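# Set the white plate upright in the plate rack

## Task

Put the white plate into the plate rack standing on its edge and release it; the blue plate must still be standing in the rack, the blue cup must still hang on a peg, and the pot must remain upright.

## Robot and tools

Robot: two arms, left_arm and right_arm, each ending in a five-finger hand (the left hand mirrors the right). Base positions in the scene frame: left_arm (+0.047, +0.231, +0.001) m, right_arm (-0.044, -0.246, 0) m, both turned only slightly about z. A post stands on the floor behind them. Loose objects may get a brief nudge now and then. Anything that ends up off the table fails the task.

Frames. Scene frame: origin at table-top height midway between the nominal bases, +z up, +x out over the table, +y toward left_arm. Fixed cameras and the table use it. Reported hand poses, velocities and Hand targets use each arm's own base frame. Motion offsets are along the axes of that arm's current Hand target. The hand point sits 0.05 m in front of the palm and 0.15 m from the wrist face along the fingers: +z runs along the straight fingers, +y out of the palm, +x across the palm (away from the thumb on the right hand, toward it on the left). Straight fingers reach 0.06-0.07 m past the point; a bracket on the little-finger side of the wrist can strike things.

A row is 28 numbers, each in [-1, 1], always for both arms: left dx, dy, dz, rx, ry, rz, thumb_turn, thumb_bend, index, middle, ring, little, force_limit, speed; then the same fourteen for the right. The first six per arm are an offset, not a pose: measured from that arm's Hand target as it stood when the action or move began, along that target's axes; 1.0 equals 0.6 m of travel or 180 degrees; rx, ry, rz form one rotation vector. Sending six zeros requests nothing new. The six finger numbers are absolute targets: -1 open/straight, +1 closed/curled (thumb_turn +1 puts the thumb opposite the fingers). force_limit maps -1..+1 to about 0..10 N fingertip force (0..15 N for the two thumb motors). speed rises from almost nothing at -1 to full at +0.48 and stays full above. The hand has no 'no change' value: to keep a hand as is, resend the eight numbers of the last row it actually ran; if none has run yet, send its hand_measured six plus its hand_force_limit and hand_speed.

Tools.
execute_actions(actions, cameras): actions is a list of actions; each action is a list of up to 15 rows, one per 1/30 s step, the last row held to step 15. Each row in an action counts from the same start pose. Images come back only when actions is empty or cameras names them (["all"], names, or []).
move(target, speed, blend, blocking, cameras): target is one row or a list of up to 15 rows, every one counted from the same starting Hand targets. Hands follow straight paths, all ending together, capped at 10 s. speed is m/s along the path (0.002 to 4.3, default 0.25; turning rate twice that in rad/s), one value or one per target. blend (m) rounds the corners at intermediate targets; 0 stops at each. blocking=false returns after about 0.5 s while the move keeps running. The path ignores obstacles and the other arm.
wait(seconds 0 to 3600): let time pass with no new commands. stop(): brake a running move. zoom_image(camera, region [x0,y0,x1,y1] pixels, at most 504 by 504) on cam_high, cam_left_wrist or cam_right_wrist. show_instructions(): the reference pages. finished_scene(scene=1): ends the scene for good; the goal must hold with the robot idle.

Results: per arm end_effector_position (m) and end_effector_quat_wxyz in its base frame, Hand target (the base for the next offsets), joint positions, velocities and torques, plus hand_measured, hand_stopped_by (moving, target, force, stalled, fault) and hand_load_n, in the same motor order as a row. A lost grip shows as hand_load_n dropping near 0. A move adds a 'move:' line with its ending (done, off_target, moving, held, fault) and limits (paced = pose clipped, held = steps withheld). Motor temperatures appear when they change; MOTOR HOT warns at 85 °C, and at 100 °C that arm goes limp for 30 to 60 s.

Behaviour to expect: each step the commanded orientation is clipped to within 40 degrees of the measured one. Hands often rest 1 to 3 cm (sometimes 5) short, usually below, the commanded pose; a fresh execute_actions call, even all zeros, re-requests it, otherwise send the remaining gap. To stop pressing on something, command a target back past the hand point. Fingers keep moving after the action until they reach the target or hit force_limit, then lock. For a grasp turn the thumb in front; objects 0.035 to 0.065 m thick fit, handles from 0.025 m. Close at speed -0.94 or lower for a gentle grip. To tighten, raise force_limit and send a target more closed than hand_measured.

Avoid: dropping anything, even a few millimetres; releasing a part that is still moving; fast or hard contact with the rack, table or pot; arms or hands touching each other (this can end the scene); squeezing, twisting or swinging loads hard enough to overload a finger; long stretched holds that overheat motors; knocking the blue plate, cup or pot over.

Each tool is called after "Request:" as name(argument=value, ...) on one line, values as JSON.

Reference images:

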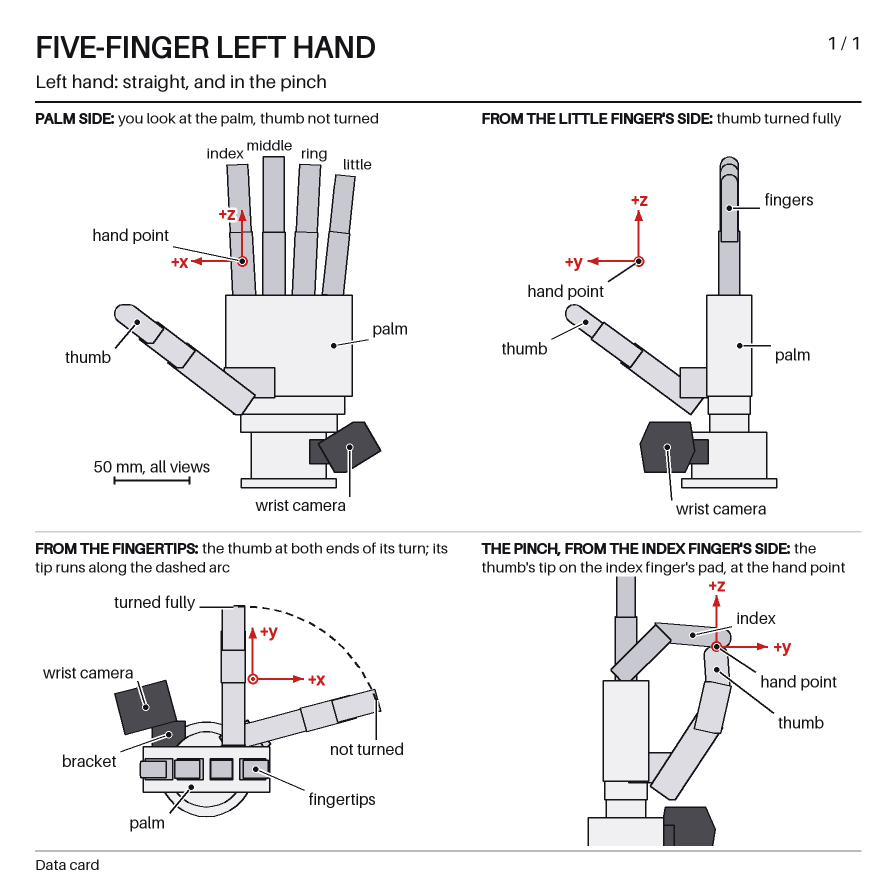

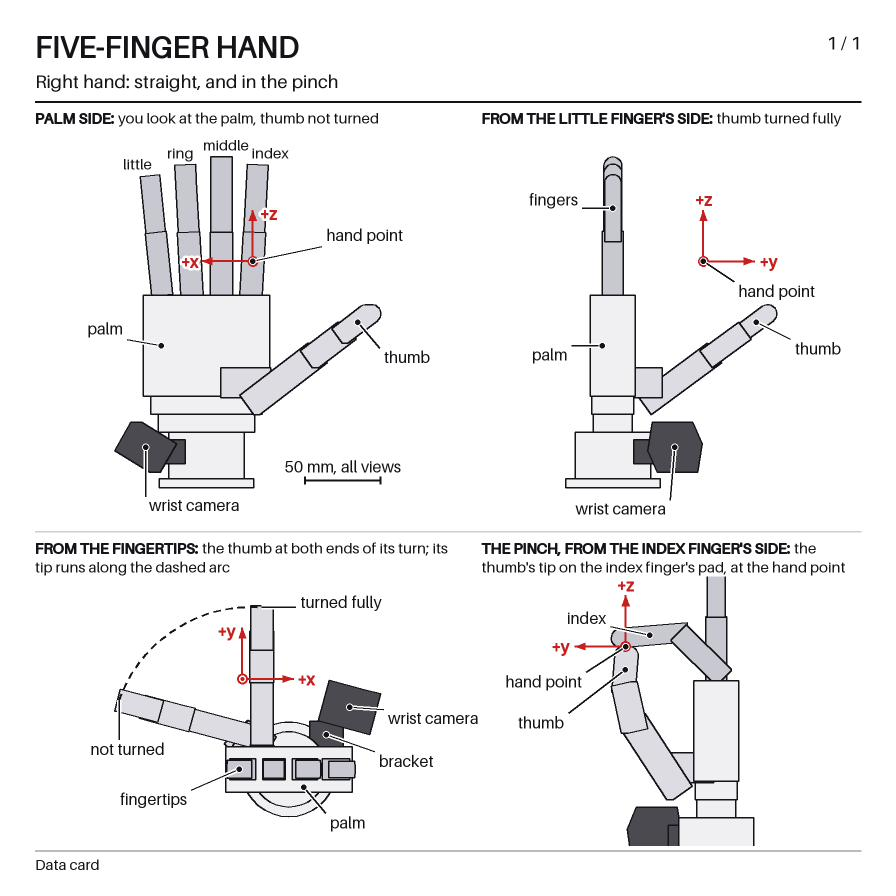

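## Session

Request:
execute_actions(actions=[])

Scene clock: 0.00 s.
left_arm: end_effector_position=(+0.2895, +0.0403, +0.3161) hand_measured=(-1.000, -1.000, -1.000, -1.000, -1.000, -1.000) hand_load_n=(+0.0, +0.0, +0.0, +0.0, +0.0, +0.0) hand_stopped_by=(target, target, target, target, target, target) hand_force_limit=0.00 hand_speed=-0.80 end_effector_quat_wxyz=(+0.362, -0.554, +0.750, +0.000) | right_arm: end_effector_position=(+0.6946, +0.3438, +0.1500) hand_measured=(-1.000, -1.000, -1.000, -1.000, -1.000, -1.000) hand_load_n=(+0.0, +0.0, +0.0, +0.0, +0.0, +0.0) hand_stopped_by=(target, target, target, target, target, target) hand_force_limit=0.00 hand_speed=-0.80 end_effector_quat_wxyz=(-0.285, +0.273, +0.600, +0.696)
Joint positions: left_arm=[-0.146 0.874 1.133 -1.254 -0.497 0.302] | right_arm=[0.247 2.308 1.444 1.307 -1.257 -1.903]
Joint velocities: within noise
Joint torques (N m): no reading
Motor temperatures (°C): left_arm=[33 32 31 35 36 31] | right_arm=[36 31 31 37 35 35]
Heat: left arm: hottest wrist yaw 36 °C; right arm: hottest wrist pitch 37 °C.
Hand target: left_arm +0.2928, +0.0398, +0.3240; +0.368, -0.555, +0.746, -0.006 | right_arm +0.6976, +0.3446, +0.1553; -0.281, +0.267, +0.600, +0.699

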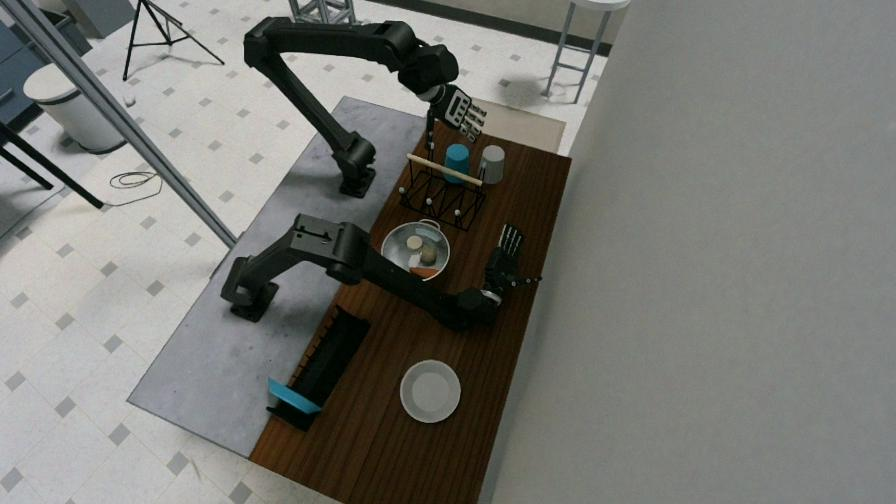

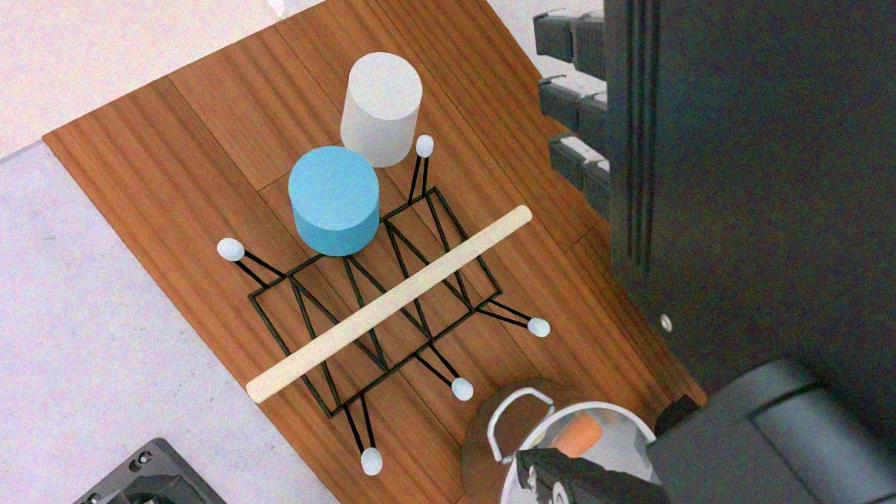

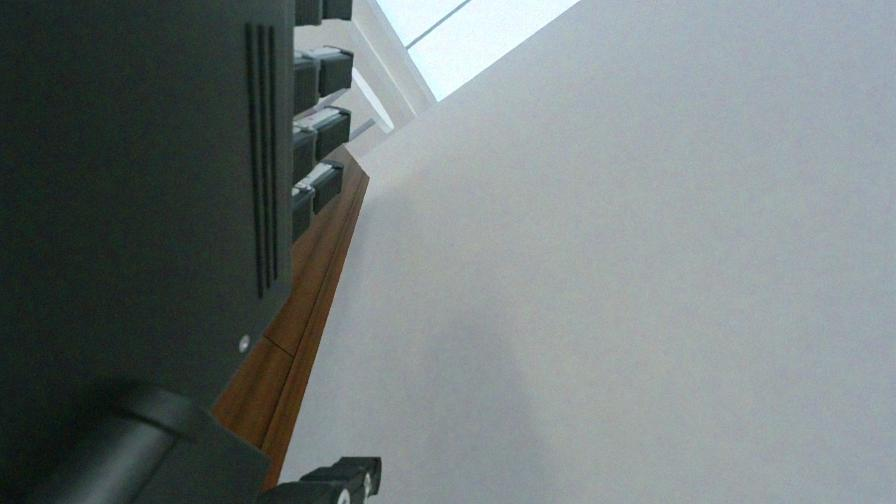

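Request:
zoom_image(camera="cam_high", region=[220, 280, 500, 460])

Request:
zoom_image(camera="cam_high", region=[340, 120, 600, 340])

Scaled by 1.800 from the camera's image (finer frame: 1280x720).

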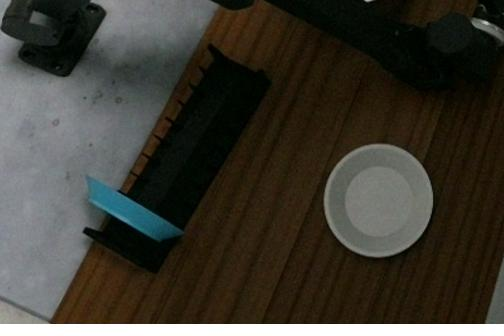

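Scaled by 1.938 from the camera's image (finer frame: 1280x720).

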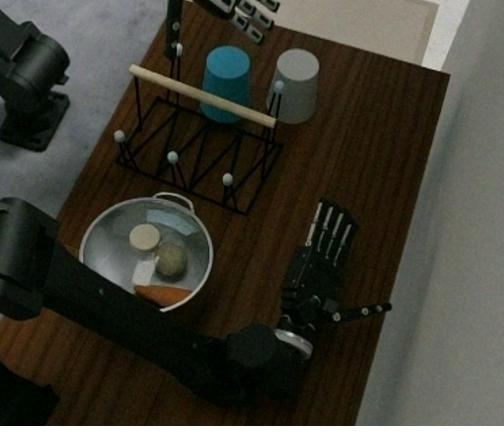

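Request:
move(target=[[0,0,0,0,0,0,-1,-1,-1,-1,-1,-1,0,-0.8,0.4315,0.0968,-0.3673,-0.2387,-0.2713,0.2965,-1,-1,-1,-1,-1,-1,0,-0.8],[0,0,0,0,0,0,-1,-1,-1,-1,-1,-1,0,-0.8,0.6013,0.0425,-0.6137,-0.2414,-0.6005,0.5155,-1,-1,-1,-1,-1,-1,0,-0.8]], speed=0.3, blend=0.05, cameras=["all"])

Scene clock: 32.30 s.
left_arm: end_effector_position=(+0.2895, +0.0403, +0.3161) hand_measured=(-1.000, -1.000, -1.000, -1.000, -1.000, -1.000) hand_load_n=(+0.0, +0.0, +0.0, +0.0, +0.0, +0.0) hand_stopped_by=(target, target, target, target, target, target) hand_force_limit=0.00 hand_speed=-0.80 end_effector_quat_wxyz=(+0.362, -0.554, +0.750, +0.000) | right_arm: end_effector_position=(+0.4554, -0.0449, +0.3650) hand_measured=(-1.000, -1.000, -1.000, -1.000, -1.000, -1.000) hand_load_n=(+0.0, -0.5, +0.0, +0.0, +0.0, +0.0) hand_stopped_by=(target, target, target, target, target, target) hand_force_limit=0.00 hand_speed=-0.80 end_effector_quat_wxyz=(+0.012, +0.994, +0.015, +0.104)
Joint positions: left_arm=[-0.146 0.874 1.133 -1.254 -0.497 0.302] | right_arm=[0.046 1.508 1.826 -1.681 0.029 -1.558]
Joint torques (N m): left_arm=[0.56 -2.49 10.65 1.58 -0.23 0.11] | right_arm=[-1.96 -13.57 10.39 0.21 0.3 0.07]
Motor temperatures (°C): left_arm=[33 32 36 35 36 31] | right_arm=[36 33 35 37 35 35]
Heat: left arm: hottest elbow 36 °C; right arm: hottest wrist pitch 37 °C.
Hand target: left_arm +0.2928, +0.0398, +0.3240; +0.368, -0.555, +0.746, -0.006 | right_arm +0.4504, -0.0492, +0.3793; +0.000, +1.000, +0.000, +0.000
Off the commanded pose: left_arm 0.009 m, 1 deg | right_arm 0.016 m, 12 deg.
joint sent to its limit (right arm) — joint 4 (wrist pitch), lower limit. The joint targets are off in orientation, not in position.
move: off_target (right_arm)
cam_right_wrist: T_world_to_cam=[[0.26931, -0.96172, 0.05061, -0.18102], [-0.91687, -0.23996, 0.31901, 0.29392], [-0.29466, -0.13232, -0.9464, 0.59135]] pos_world=[0.49249, -0.02532, 0.47504]

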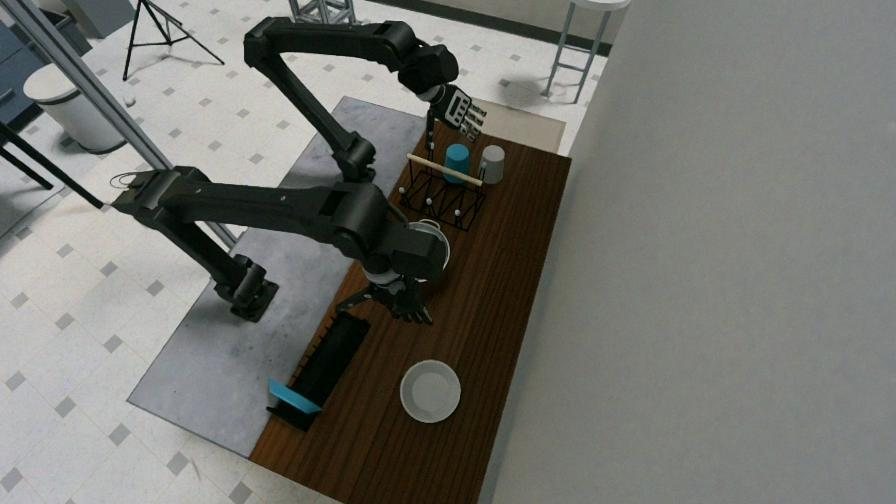

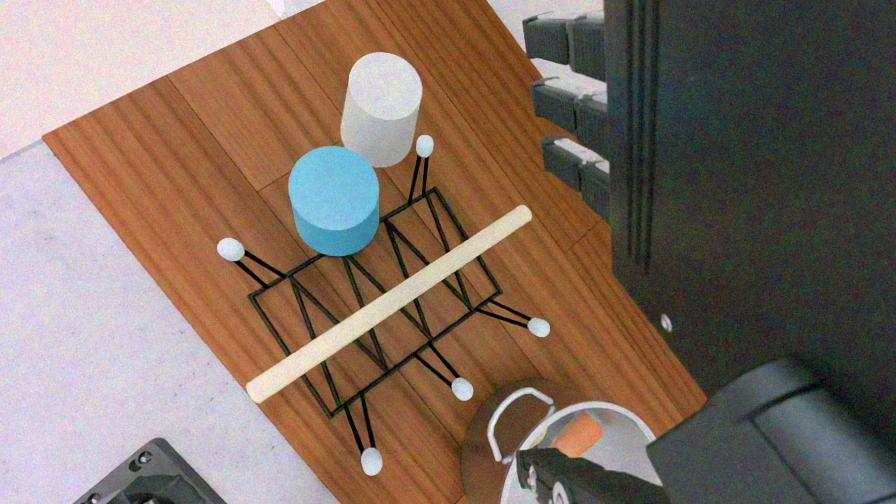

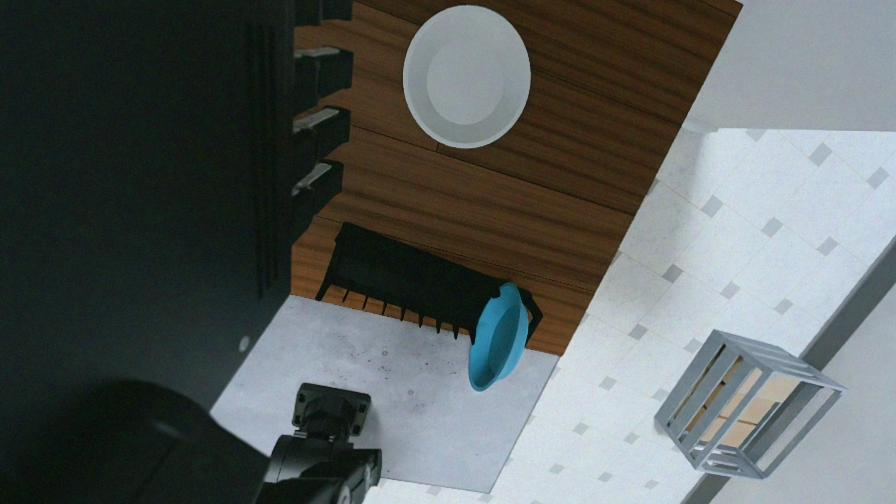

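Request:
zoom_image(camera="cam_right_wrist", region=[300, 200, 570, 400])

Request:
zoom_image(camera="cam_right_wrist", region=[380, 0, 560, 160])

Scaled by 1.867 from the camera's image (finer frame: 1280x720).

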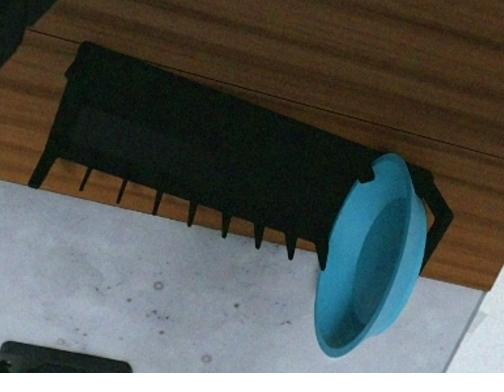

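Scaled by 2.800 from the camera's image (finer frame: 1280x720).

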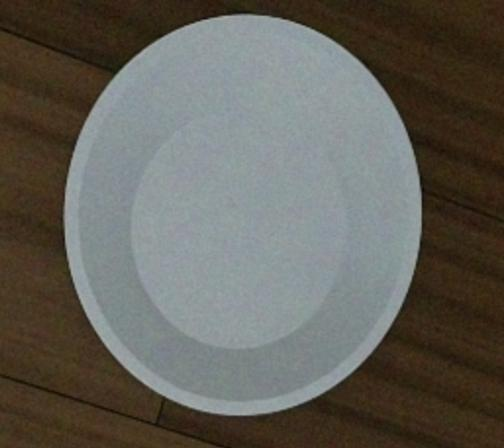

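Request:
move(target=[[0,0,0,0,0,0,-1,-1,-1,-1,-1,-1,0,-0.8,0.083,0.052,0.215,0,0,0,-1,-1,-1,-1,-1,-1,0,-0.8]], cameras=["cam_right_wrist","cam_high"])

Scene clock: 46.33 s.
left_arm: end_effector_position=(+0.2895, +0.0403, +0.3161) hand_measured=(-1.000, -1.000, -1.000, -1.000, -1.000, -1.000) hand_load_n=(+0.0, +0.0, +0.0, +0.0, +0.0, +0.0) hand_stopped_by=(target, target, target, target, target, target) hand_force_limit=0.00 hand_speed=-0.80 end_effector_quat_wxyz=(+0.362, -0.554, +0.750, +0.000) | right_arm: end_effector_position=(+0.4932, -0.0772, +0.2444) hand_measured=(-1.000, -1.000, -1.000, -1.000, -1.000, -1.000) hand_load_n=(+0.0, +0.0, +0.0, +0.0, +0.0, +0.0) hand_stopped_by=(target, target, target, target, target, target) hand_force_limit=0.00 hand_speed=-0.80 end_effector_quat_wxyz=(+0.001, +1.000, -0.001, -0.014)
Joint positions: left_arm=[-0.146 0.874 1.133 -1.254 -0.497 0.302] | right_arm=[-0.03 1.734 1.782 -1.646 0.004 -1.599]
Joint torques (N m): left_arm=[0.03 -2.49 10.71 1.44 -0.25 0.11] | right_arm=[-1.79 -15.74 10.18 0.77 -0.04 -0.13]
Heat: left arm: hottest elbow 37 °C; right arm: hottest elbow 37 °C.
Hand target: left_arm +0.2928, +0.0398, +0.3240; +0.368, -0.555, +0.746, -0.006 | right_arm +0.5003, -0.0803, +0.2504; +0.000, +1.000, +0.001, +0.001
Off the commanded pose: left_arm 0.009 m, 1 deg | right_arm 0.010 m, 2 deg.
move: done
cam_right_wrist: T_world_to_cam=[[0.23952, -0.97044, -0.02956, -0.18251], [-0.8247, -0.21942, 0.52128, 0.26609], [-0.51236, -0.10048, -0.85288, 0.57109]] pos_world=[0.55576, -0.06135, 0.34297]
Images, in order (width x height): cam_high 896x504, cam_right_wrist 896x504.

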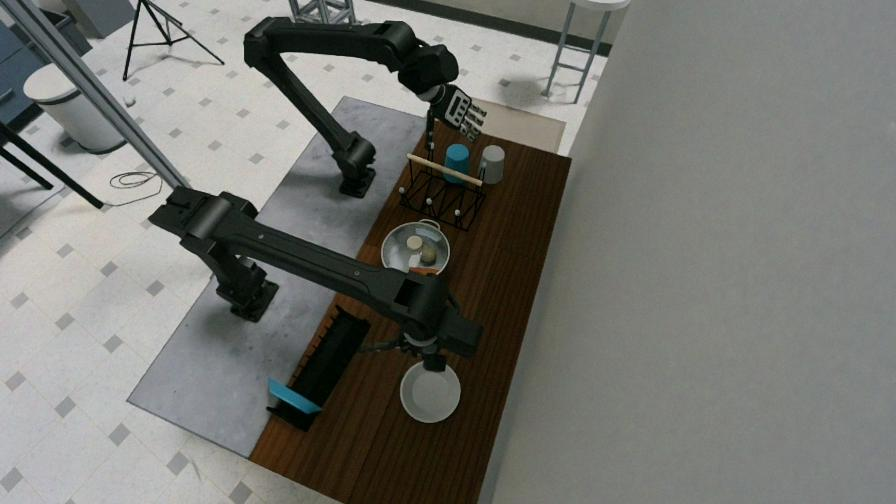

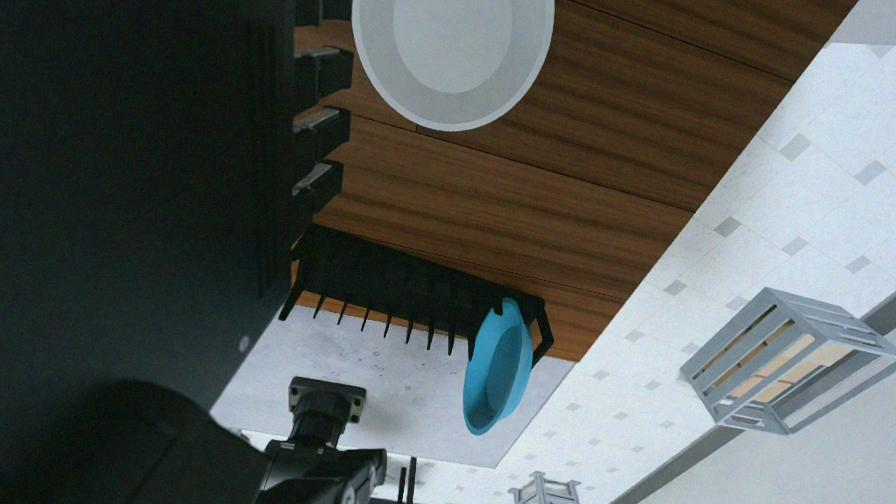

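Request:
zoom_image(camera="cam_right_wrist", region=[280, 210, 560, 450])

Request:
zoom_image(camera="cam_right_wrist", region=[430, 280, 570, 400])

Scaled by 1.800 from the camera's image (finer frame: 1280x720).

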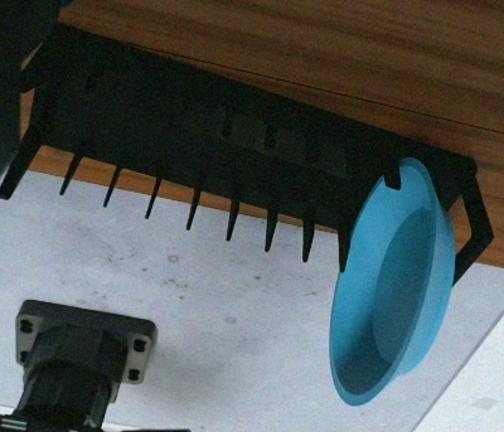

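Scaled by 3.600 from the camera's image (finer frame: 1280x720).

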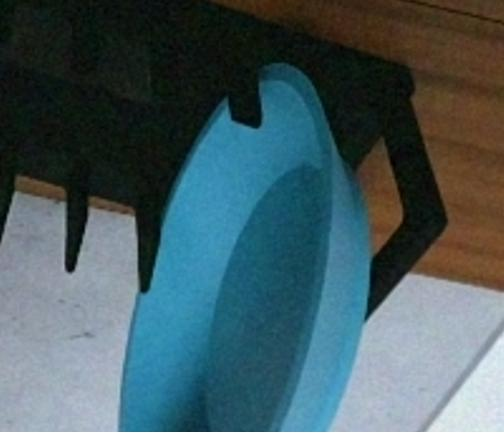

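Request:
move(target=[[0,0,0,0,0,0,-1,-1,-1,-1,-1,-1,0,-0.8,-0.083,0,-0.283,0,0,0,-1,-1,-1,-1,-1,-1,0,-0.8],[0,0,0,0,0,0,-1,-1,-1,-1,-1,-1,0,-0.8,-0.167,0.283,-0.283,0.038,-0.022,0.333,-1,-1,-1,-1,-1,-1,0,-0.8],[0,0,0,0,0,0,-1,-1,-1,-1,-1,-1,0,-0.8,-0.46,0.54,-0.25,0.076,-0.0436,0.6654,-1,-1,-1,-1,-1,-1,0,-0.8]], speed=0.35, blend=0.05, cameras=["cam_right_wrist","cam_high"])

Scene clock: 53.90 s.
left_arm: end_effector_position=(+0.2895, +0.0403, +0.3161) hand_measured=(-1.000, -1.000, -1.000, -1.000, -1.000, -1.000) hand_load_n=(+0.0, +0.0, +0.0, +0.0, +0.0, +0.0) hand_stopped_by=(target, target, target, target, target, target) hand_force_limit=0.00 hand_speed=-0.80 end_effector_quat_wxyz=(+0.362, -0.554, +0.750, +0.000) | right_arm: end_effector_position=(+0.2237, -0.4008, +0.3953) hand_measured=(-1.000, -1.000, -1.000, -1.000, -1.000, -1.000) hand_load_n=(+0.0, +0.0, +0.0, +0.0, +0.0, +0.0) hand_stopped_by=(target, target, target, target, target, target) hand_force_limit=0.00 hand_speed=-0.80 end_effector_quat_wxyz=(+0.090, -0.478, +0.858, -0.164)
Joint positions: left_arm=[-0.146 0.874 1.133 -1.254 -0.497 0.302] | right_arm=[-1.135 1.575 2.005 -1.682 -0.201 -0.547]
Joint torques (N m): left_arm=[-0.03 -3.37 10.7 1.54 -0.26 0.14] | right_arm=[-1.55 -12.34 10.93 0.53 -0.28 0.06]
Heat: left arm: hottest elbow 38 °C; right arm: hottest elbow 37 °C.
Hand target: left_arm +0.2928, +0.0398, +0.3240; +0.368, -0.555, +0.746, -0.006 | right_arm +0.2246, -0.4047, +0.3999; +0.099, -0.494, +0.862, +0.056
Off the commanded pose: left_arm 0.009 m, 1 deg | right_arm 0.006 m, 25 deg.
joint sent to its limit (right arm) — joint 4 (wrist pitch), lower limit. The joint targets are off in orientation, not in position.
move: off_target (right_arm)
cam_right_wrist: T_world_to_cam=[[-0.88663, 0.26456, -0.37933, 0.45751], [0.11157, 0.91835, 0.37972, 0.1967], [0.44881, 0.29435, -0.84376, 0.46884]] pos_world=[0.17327, -0.43968, 0.49445]
Images, in order (width x height): cam_high 896x504, cam_right_wrist 896x504.

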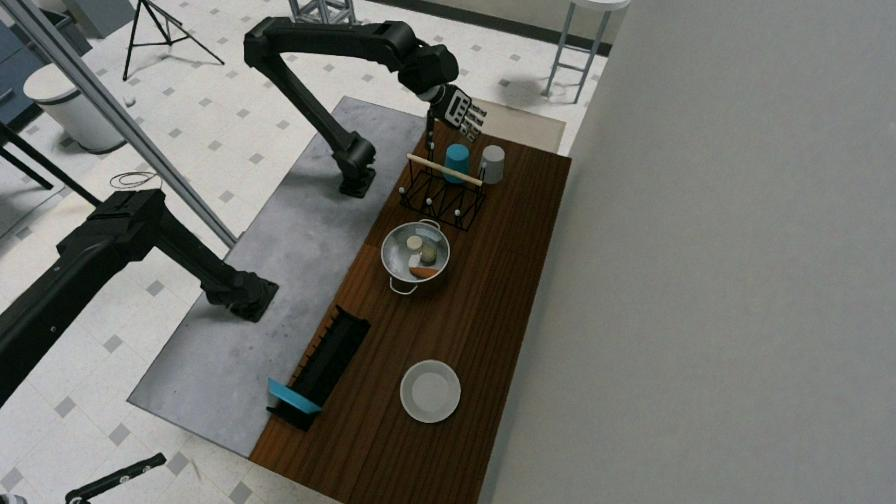

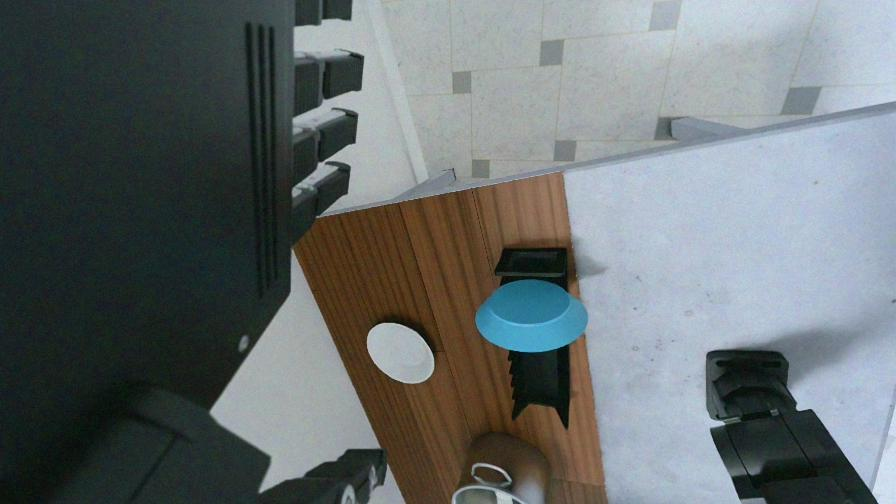

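Request:
zoom_image(camera="cam_right_wrist", region=[440, 230, 640, 450])

Request:
zoom_image(camera="cam_right_wrist", region=[340, 290, 460, 400])

Scaled by 2.291 from the camera's image (finer frame: 1280x720).

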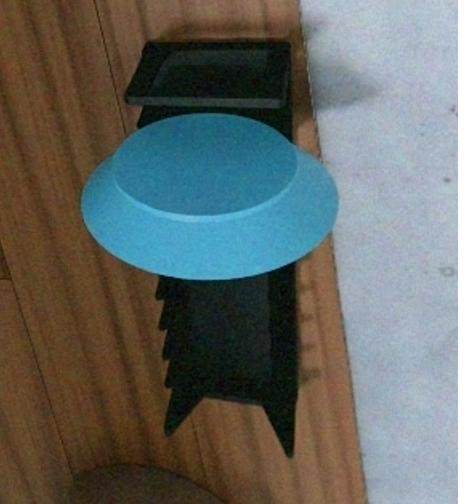

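Scaled by 4.200 from the camera's image (finer frame: 1280x720).

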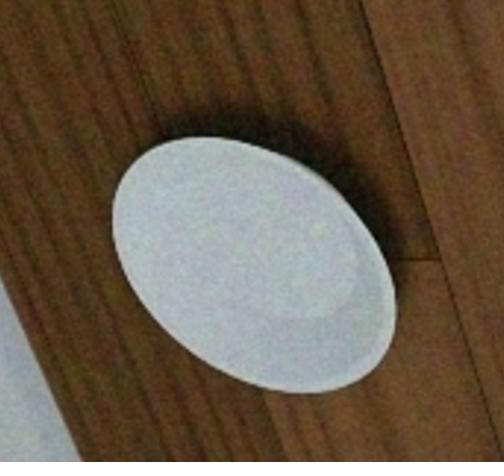

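Request:
move(target=[[0.3097,-0.4127,-0.1678,0.0635,0.2169,0.3232,1,-0.7,0,0,1,1,0,-0.3,0,0,0,0,0,0,-1,-1,-1,-1,-1,-1,0,-0.8],[0.7957,-0.441,-0.1702,0.2125,0.4365,0.5783,1,-0.7,0,0,1,1,0,-0.3,0,0,0,0,0,0,-1,-1,-1,-1,-1,-1,0,-0.8]], speed=0.3, blend=0.05, cameras=["all"])

Scene clock: 63.60 s.
left_arm: end_effector_position=(+0.3984, -0.4912, +0.2503) hand_measured=(+1.000, -0.700, +0.000, +0.000, +1.000, +1.000) hand_load_n=(+0.0, +0.0, +0.0, +0.0, +0.0, +0.0) hand_stopped_by=(target, target, target, target, target, target) hand_force_limit=0.00 hand_speed=-0.30 end_effector_quat_wxyz=(-0.049, +0.399, +0.878, -0.258) | right_arm: end_effector_position=(+0.2237, -0.4008, +0.3953) hand_measured=(-1.000, -1.000, -1.000, -1.000, -1.000, -1.000) hand_load_n=(+0.0, +0.0, +0.0, +0.0, +0.0, +0.0) hand_stopped_by=(target, target, target, target, target, target) hand_force_limit=0.00 hand_speed=-0.80 end_effector_quat_wxyz=(+0.090, -0.477, +0.859, -0.164)
Joint positions: left_arm=[-0.819 2.055 2.294 -1.692 0.52 1.574] | right_arm=[-1.135 1.575 2.005 -1.682 -0.201 -0.546]
Joint torques (N m): left_arm=[-1.14 -19.25 11.58 0.18 0.47 0.24] | right_arm=[-1.67 -12.4 10.84 0.51 -0.27 0.07]
Heat: left arm: hottest elbow 39 °C; right arm: hottest elbow 39 °C.
Hand target: left_arm +0.3998, -0.4999, +0.2493; -0.113, +0.421, +0.870, -0.232 | right_arm +0.2246, -0.4044, +0.3990; +0.093, -0.472, +0.861, -0.164 (not the last commanded pose)
Off the commanded pose: left_arm 0.009 m, 8 deg | right_arm 0.006 m, 25 deg.
joint sent to its limit (left arm) — joint 4 (wrist pitch), lower limit. The joint targets are off in orientation, not in position.
joint at its limit (right arm) — joint 4 (wrist pitch), lower limit.
move: off_target (left_arm)
cam_left_wrist: T_world_to_cam=[[-0.8126, -0.30306, 0.49783, 0.04682], [-0.20419, 0.94807, 0.24387, 0.48219], [-0.54588, 0.09652, -0.83228, 0.585]] pos_world=[0.45584, -0.49942, 0.34599]
cam_right_wrist: T_world_to_cam=[[-0.88654, 0.2649, -0.37931, 0.45763], [0.11184, 0.91825, 0.37988, 0.19653], [0.44893, 0.29436, -0.84369, 0.4688]] pos_world=[0.17327, -0.43968, 0.49445]

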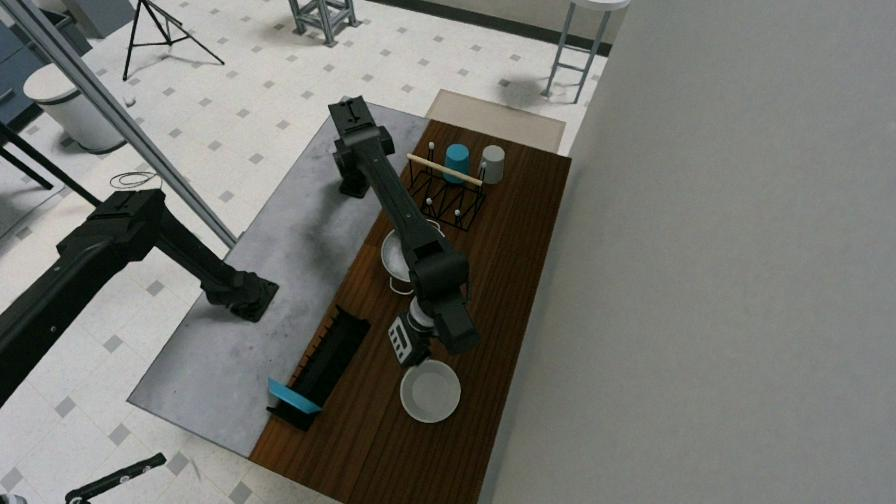

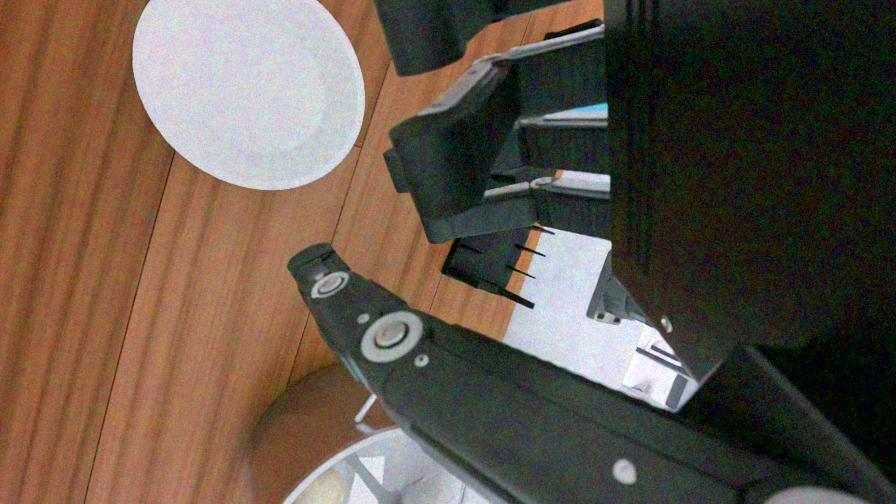

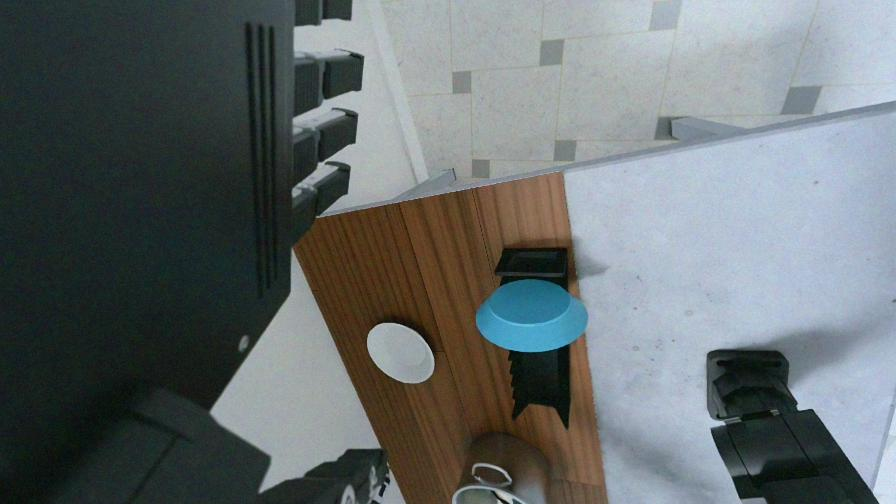

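Request:
move(target=[-0.2095,0.0898,0.274,0.0008,-0.1371,-0.2371,1,-0.7,0.2,0.2,1,1,0,-0.3,0,0,0,0,0,0,-1,-1,-1,-1,-1,-1,0,-0.8], speed=0.2, cameras=["all"])

Scene clock: 76.67 s.
left_arm: end_effector_position=(+0.4511, -0.6053, +0.0869) hand_measured=(+1.000, -0.700, +0.200, +0.200, +1.000, +1.000) hand_load_n=(+0.0, +0.0, +0.0, +0.0, +0.0, +0.0) hand_stopped_by=(target, target, target, target, target, target) hand_force_limit=0.00 hand_speed=-0.30 end_effector_quat_wxyz=(-0.007, +0.019, +0.967, -0.256) | right_arm: end_effector_position=(+0.2237, -0.4008, +0.3953) hand_measured=(-1.000, -1.000, -1.000, -1.000, -1.000, -1.000) hand_load_n=(+0.0, +0.0, +0.0, +0.0, +0.0, +0.0) hand_stopped_by=(target, target, target, target, target, target) hand_force_limit=0.00 hand_speed=-0.80 end_effector_quat_wxyz=(+0.090, -0.477, +0.859, -0.164)
Joint positions: left_arm=[-0.86 2.333 2.323 -1.169 0.347 0.681] | right_arm=[-1.135 1.575 2.005 -1.682 -0.201 -0.546]
Joint torques (N m): left_arm=[-0.91 -22.83 12.3 1.43 0.24 -0.02] | right_arm=[-1.73 -12.28 10.84 0.55 -0.26 0.07]
Motor temperatures (°C): left_arm=[33 33 40 34 36 31] | right_arm=[36 33 40 37 34 35]
Heat: left arm: hottest elbow 40 °C; right arm: hottest elbow 40 °C.
Hand target: left_arm +0.4500, -0.6205, +0.0801; -0.005, +0.020, +0.966, -0.260 | right_arm +0.2246, -0.4044, +0.3990; +0.093, -0.472, +0.861, -0.164
Off the commanded pose: left_arm 0.017 m, 0 deg | right_arm 0.005 m, 1 deg.
joint at its limit (right arm) — joint 4 (wrist pitch), lower limit.
move: off_target (left_arm)
cam_left_wrist: T_world_to_cam=[[-0.30027, -0.79093, 0.53317, -0.3931], [-0.77615, 0.52751, 0.34543, 0.63555], [-0.55446, -0.3101, -0.77228, 0.24136]] pos_world=[0.50908, -0.57133, 0.17645]
cam_right_wrist: T_world_to_cam=[[-0.88654, 0.2649, -0.37931, 0.45763], [0.11184, 0.91825, 0.37988, 0.19653], [0.44893, 0.29436, -0.84369, 0.4688]] pos_world=[0.17327, -0.43968, 0.49445]

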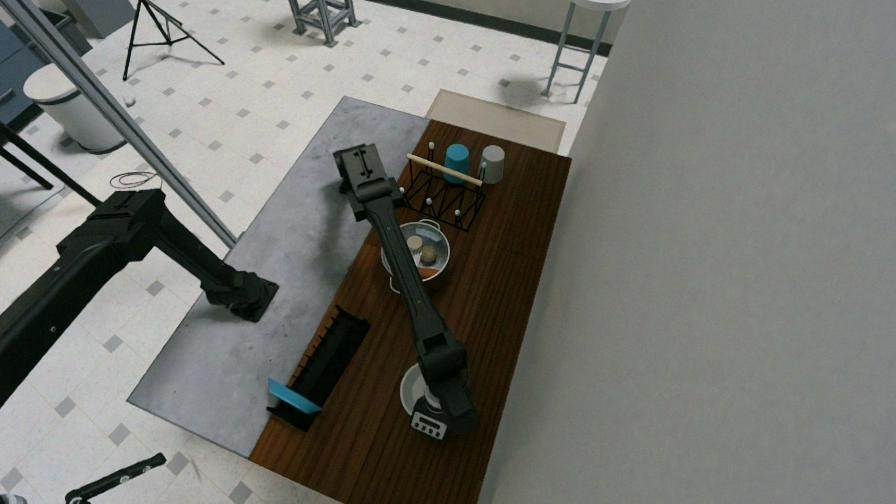

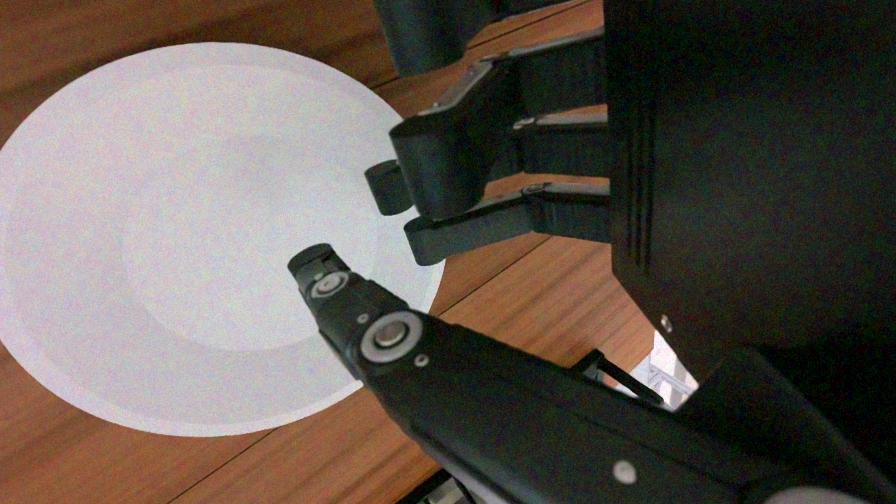

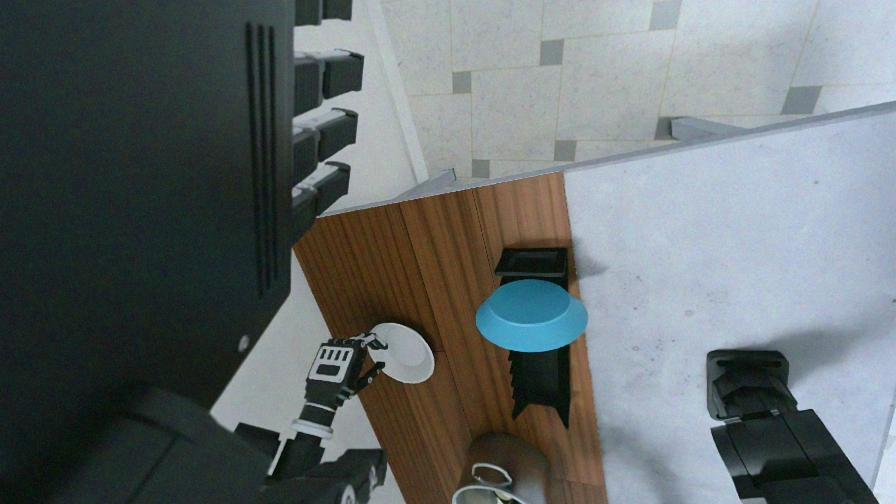

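Request:
zoom_image(camera="cam_left_wrist", region=[0, 0, 504, 504])

Request:
zoom_image(camera="cam_right_wrist", region=[280, 290, 460, 420])

Scaled by 1.000.

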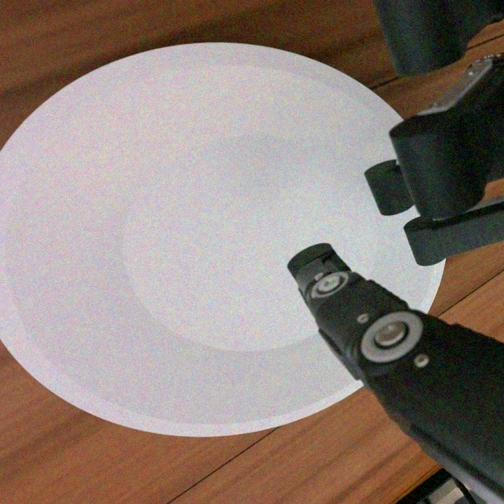

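Scaled by 2.800 from the camera's image (finer frame: 1280x720).

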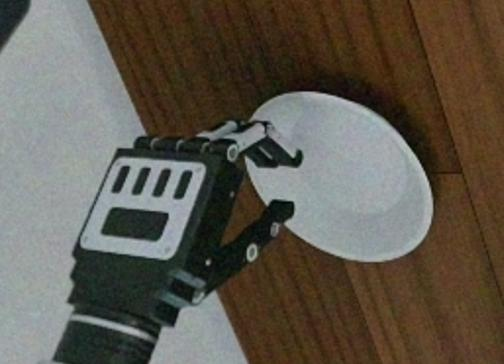

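Request:
move(target=[0.0312,-0.0633,0.075,0,0,0,1,-0.7,0.2,0.2,1,1,0,-0.3,0,0,0,0,0,0,-1,-1,-1,-1,-1,-1,0,-0.8], speed=0.12, cameras=["cam_left_wrist","cam_right_wrist"])

Request:
zoom_image(camera="cam_right_wrist", region=[280, 290, 460, 420])

Scene clock: 83.07 s.
left_arm: end_effector_position=(+0.4265, -0.6717, +0.0726) hand_measured=(+1.000, -0.700, +0.200, +0.200, +1.000, +1.000) hand_load_n=(+0.0, +0.0, +0.0, +0.0, +0.0, +0.0) hand_stopped_by=(target, target, target, target, target, target) hand_force_limit=0.00 hand_speed=-0.30 end_effector_quat_wxyz=(-0.001, +0.027, +0.964, -0.265) | right_arm: end_effector_position=(+0.2237, -0.4008, +0.3953) hand_measured=(-1.000, -1.000, -1.000, -1.000, -1.000, -1.000) hand_load_n=(+0.0, +0.0, +0.0, +0.0, +0.0, +0.0) hand_stopped_by=(target, target, target, target, target, target) hand_force_limit=0.00 hand_speed=-0.80 end_effector_quat_wxyz=(+0.090, -0.477, +0.859, -0.164)
Joint positions: left_arm=[-0.939 2.482 2.557 -1.208 0.32 0.616] | right_arm=[-1.135 1.575 2.005 -1.682 -0.201 -0.546]
Joint torques (N m): left_arm=[0.73 -24.41 12.44 0.76 0.22 -0.05] | right_arm=[-1.67 -12.04 10.82 0.53 -0.27 0.07]
Heat: left arm: hottest elbow 41 °C; right arm: hottest elbow 40 °C.
Hand target: left_arm +0.4288, -0.6751, +0.0601; -0.005, +0.020, +0.966, -0.259 | right_arm +0.2246, -0.4044, +0.3990; +0.093, -0.472, +0.861, -0.164
Off the commanded pose: left_arm 0.013 m, 1 deg | right_arm 0.005 m, 1 deg.
joint at its limit (right arm) — joint 4 (wrist pitch), lower limit.
move: off_target (left_arm)
cam_left_wrist: T_world_to_cam=[[-0.31916, -0.77639, 0.54346, -0.42827], [-0.77463, 0.54408, 0.32236, 0.66863], [-0.54597, -0.3181, -0.77507, 0.18724]] pos_world=[0.48349, -0.63673, 0.16233]
cam_right_wrist: T_world_to_cam=[[-0.88654, 0.2649, -0.37931, 0.45763], [0.11184, 0.91825, 0.37988, 0.19653], [0.44893, 0.29436, -0.84369, 0.4688]] pos_world=[0.17327, -0.43968, 0.49445]

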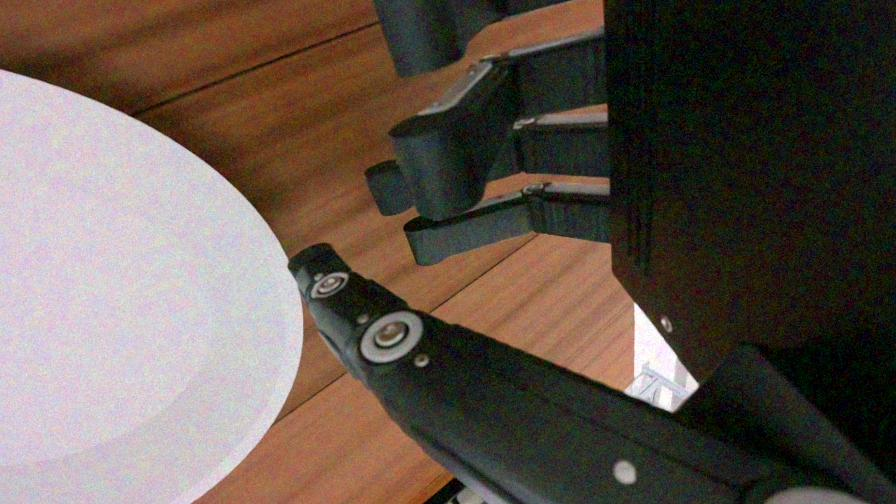

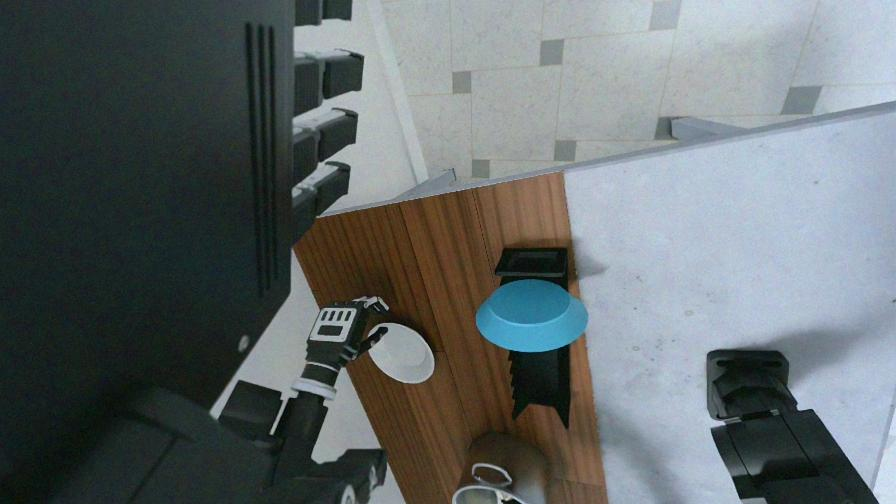

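Scaled by 2.800 from the camera's image (finer frame: 1280x720).

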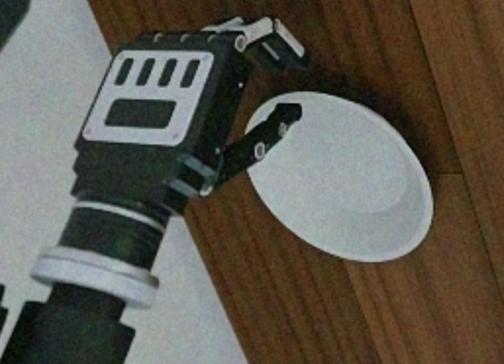

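Request:
move(target=[-0.0047,0.0393,0.0542,0,0,0,1,-0.7,0.2,0.2,1,1,0,-0.3,0,0,0,0,0,0,-1,-1,-1,-1,-1,-1,0,-0.8], speed=0.06, cameras=["cam_left_wrist","cam_right_wrist"])

Request:
zoom_image(camera="cam_right_wrist", region=[320, 290, 440, 390])

Scene clock: 86.30 s.
left_arm: end_effector_position=(+0.4269, -0.6730, +0.0426) hand_measured=(+1.000, -0.700, +0.200, +0.200, +1.000, +1.000) hand_load_n=(+0.0, +0.0, +0.0, +0.0, +0.0, +0.0) hand_stopped_by=(target, target, target, target, target, target) hand_force_limit=0.00 hand_speed=-0.30 end_effector_quat_wxyz=(-0.001, +0.027, +0.964, -0.266) | right_arm: end_effector_position=(+0.2237, -0.4008, +0.3953) hand_measured=(-1.000, -1.000, -1.000, -1.000, -1.000, -1.000) hand_load_n=(+0.0, +0.0, +0.0, +0.0, +0.0, +0.0) hand_stopped_by=(target, target, target, target, target, target) hand_force_limit=0.00 hand_speed=-0.80 end_effector_quat_wxyz=(+0.090, -0.477, +0.859, -0.164)
Joint positions: left_arm=[-0.939 2.482 2.478 -1.127 0.321 0.616] | right_arm=[-1.135 1.575 2.005 -1.682 -0.201 -0.546]
Joint torques (N m): left_arm=[0.03 -25.11 9.02 1.8 0.27 0.05] | right_arm=[-1.61 -12.22 10.78 0.55 -0.26 0.08]
Heat: left arm: hottest elbow 41 °C; right arm: hottest elbow 41 °C.
Hand target: left_arm +0.4318, -0.6711, +0.0201; -0.005, +0.020, +0.966, -0.259 | right_arm +0.2246, -0.4044, +0.3990; +0.093, -0.472, +0.861, -0.164
Off the commanded pose: left_arm 0.023 m, 1 deg | right_arm 0.005 m, 1 deg.
joint at its limit (right arm) — joint 4 (wrist pitch), lower limit.
move: off_target (left_arm)
cam_left_wrist: T_world_to_cam=[[-0.31903, -0.77516, 0.54529, -0.41209], [-0.77407, 0.54509, 0.322, 0.67982], [-0.54683, -0.31937, -0.77394, 0.16335]] pos_world=[0.48409, -0.63783, 0.13223]
cam_right_wrist: T_world_to_cam=[[-0.88654, 0.2649, -0.37931, 0.45763], [0.11184, 0.91825, 0.37988, 0.19653], [0.44893, 0.29436, -0.84369, 0.4688]] pos_world=[0.17327, -0.43968, 0.49445]

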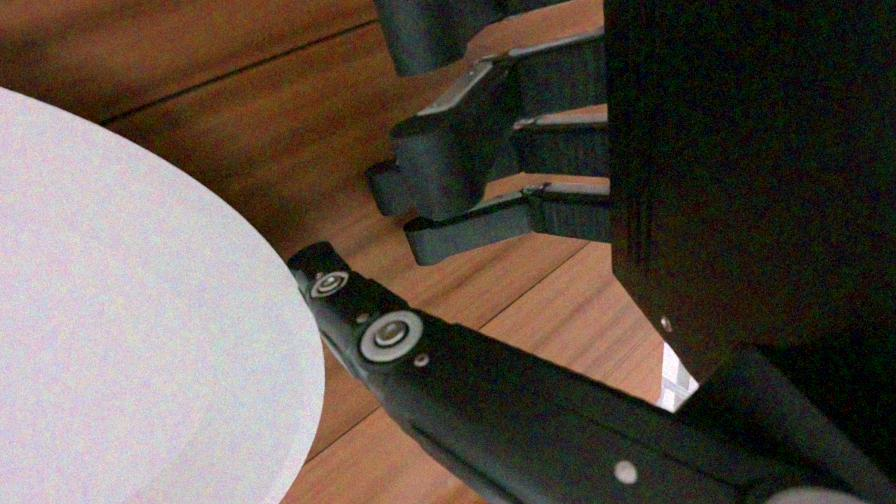

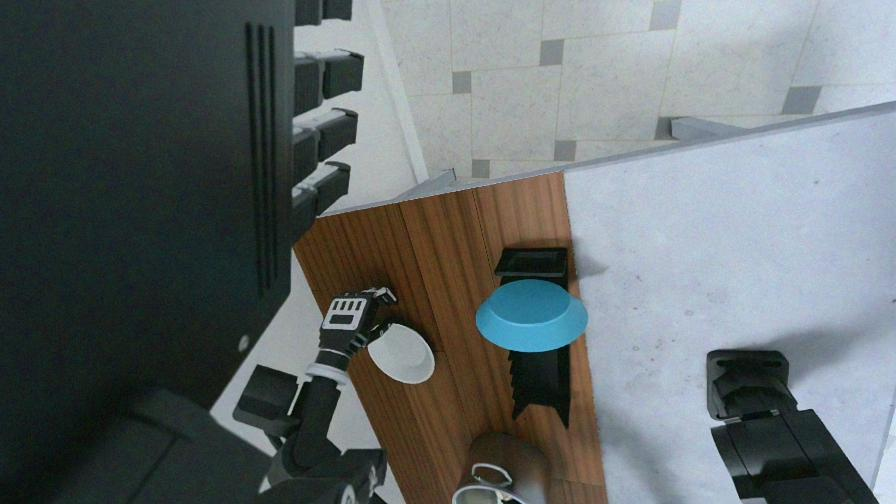

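Scaled by 4.200 from the camera's image (finer frame: 1280x720).

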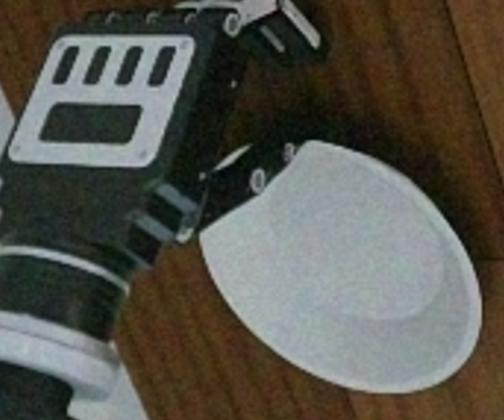

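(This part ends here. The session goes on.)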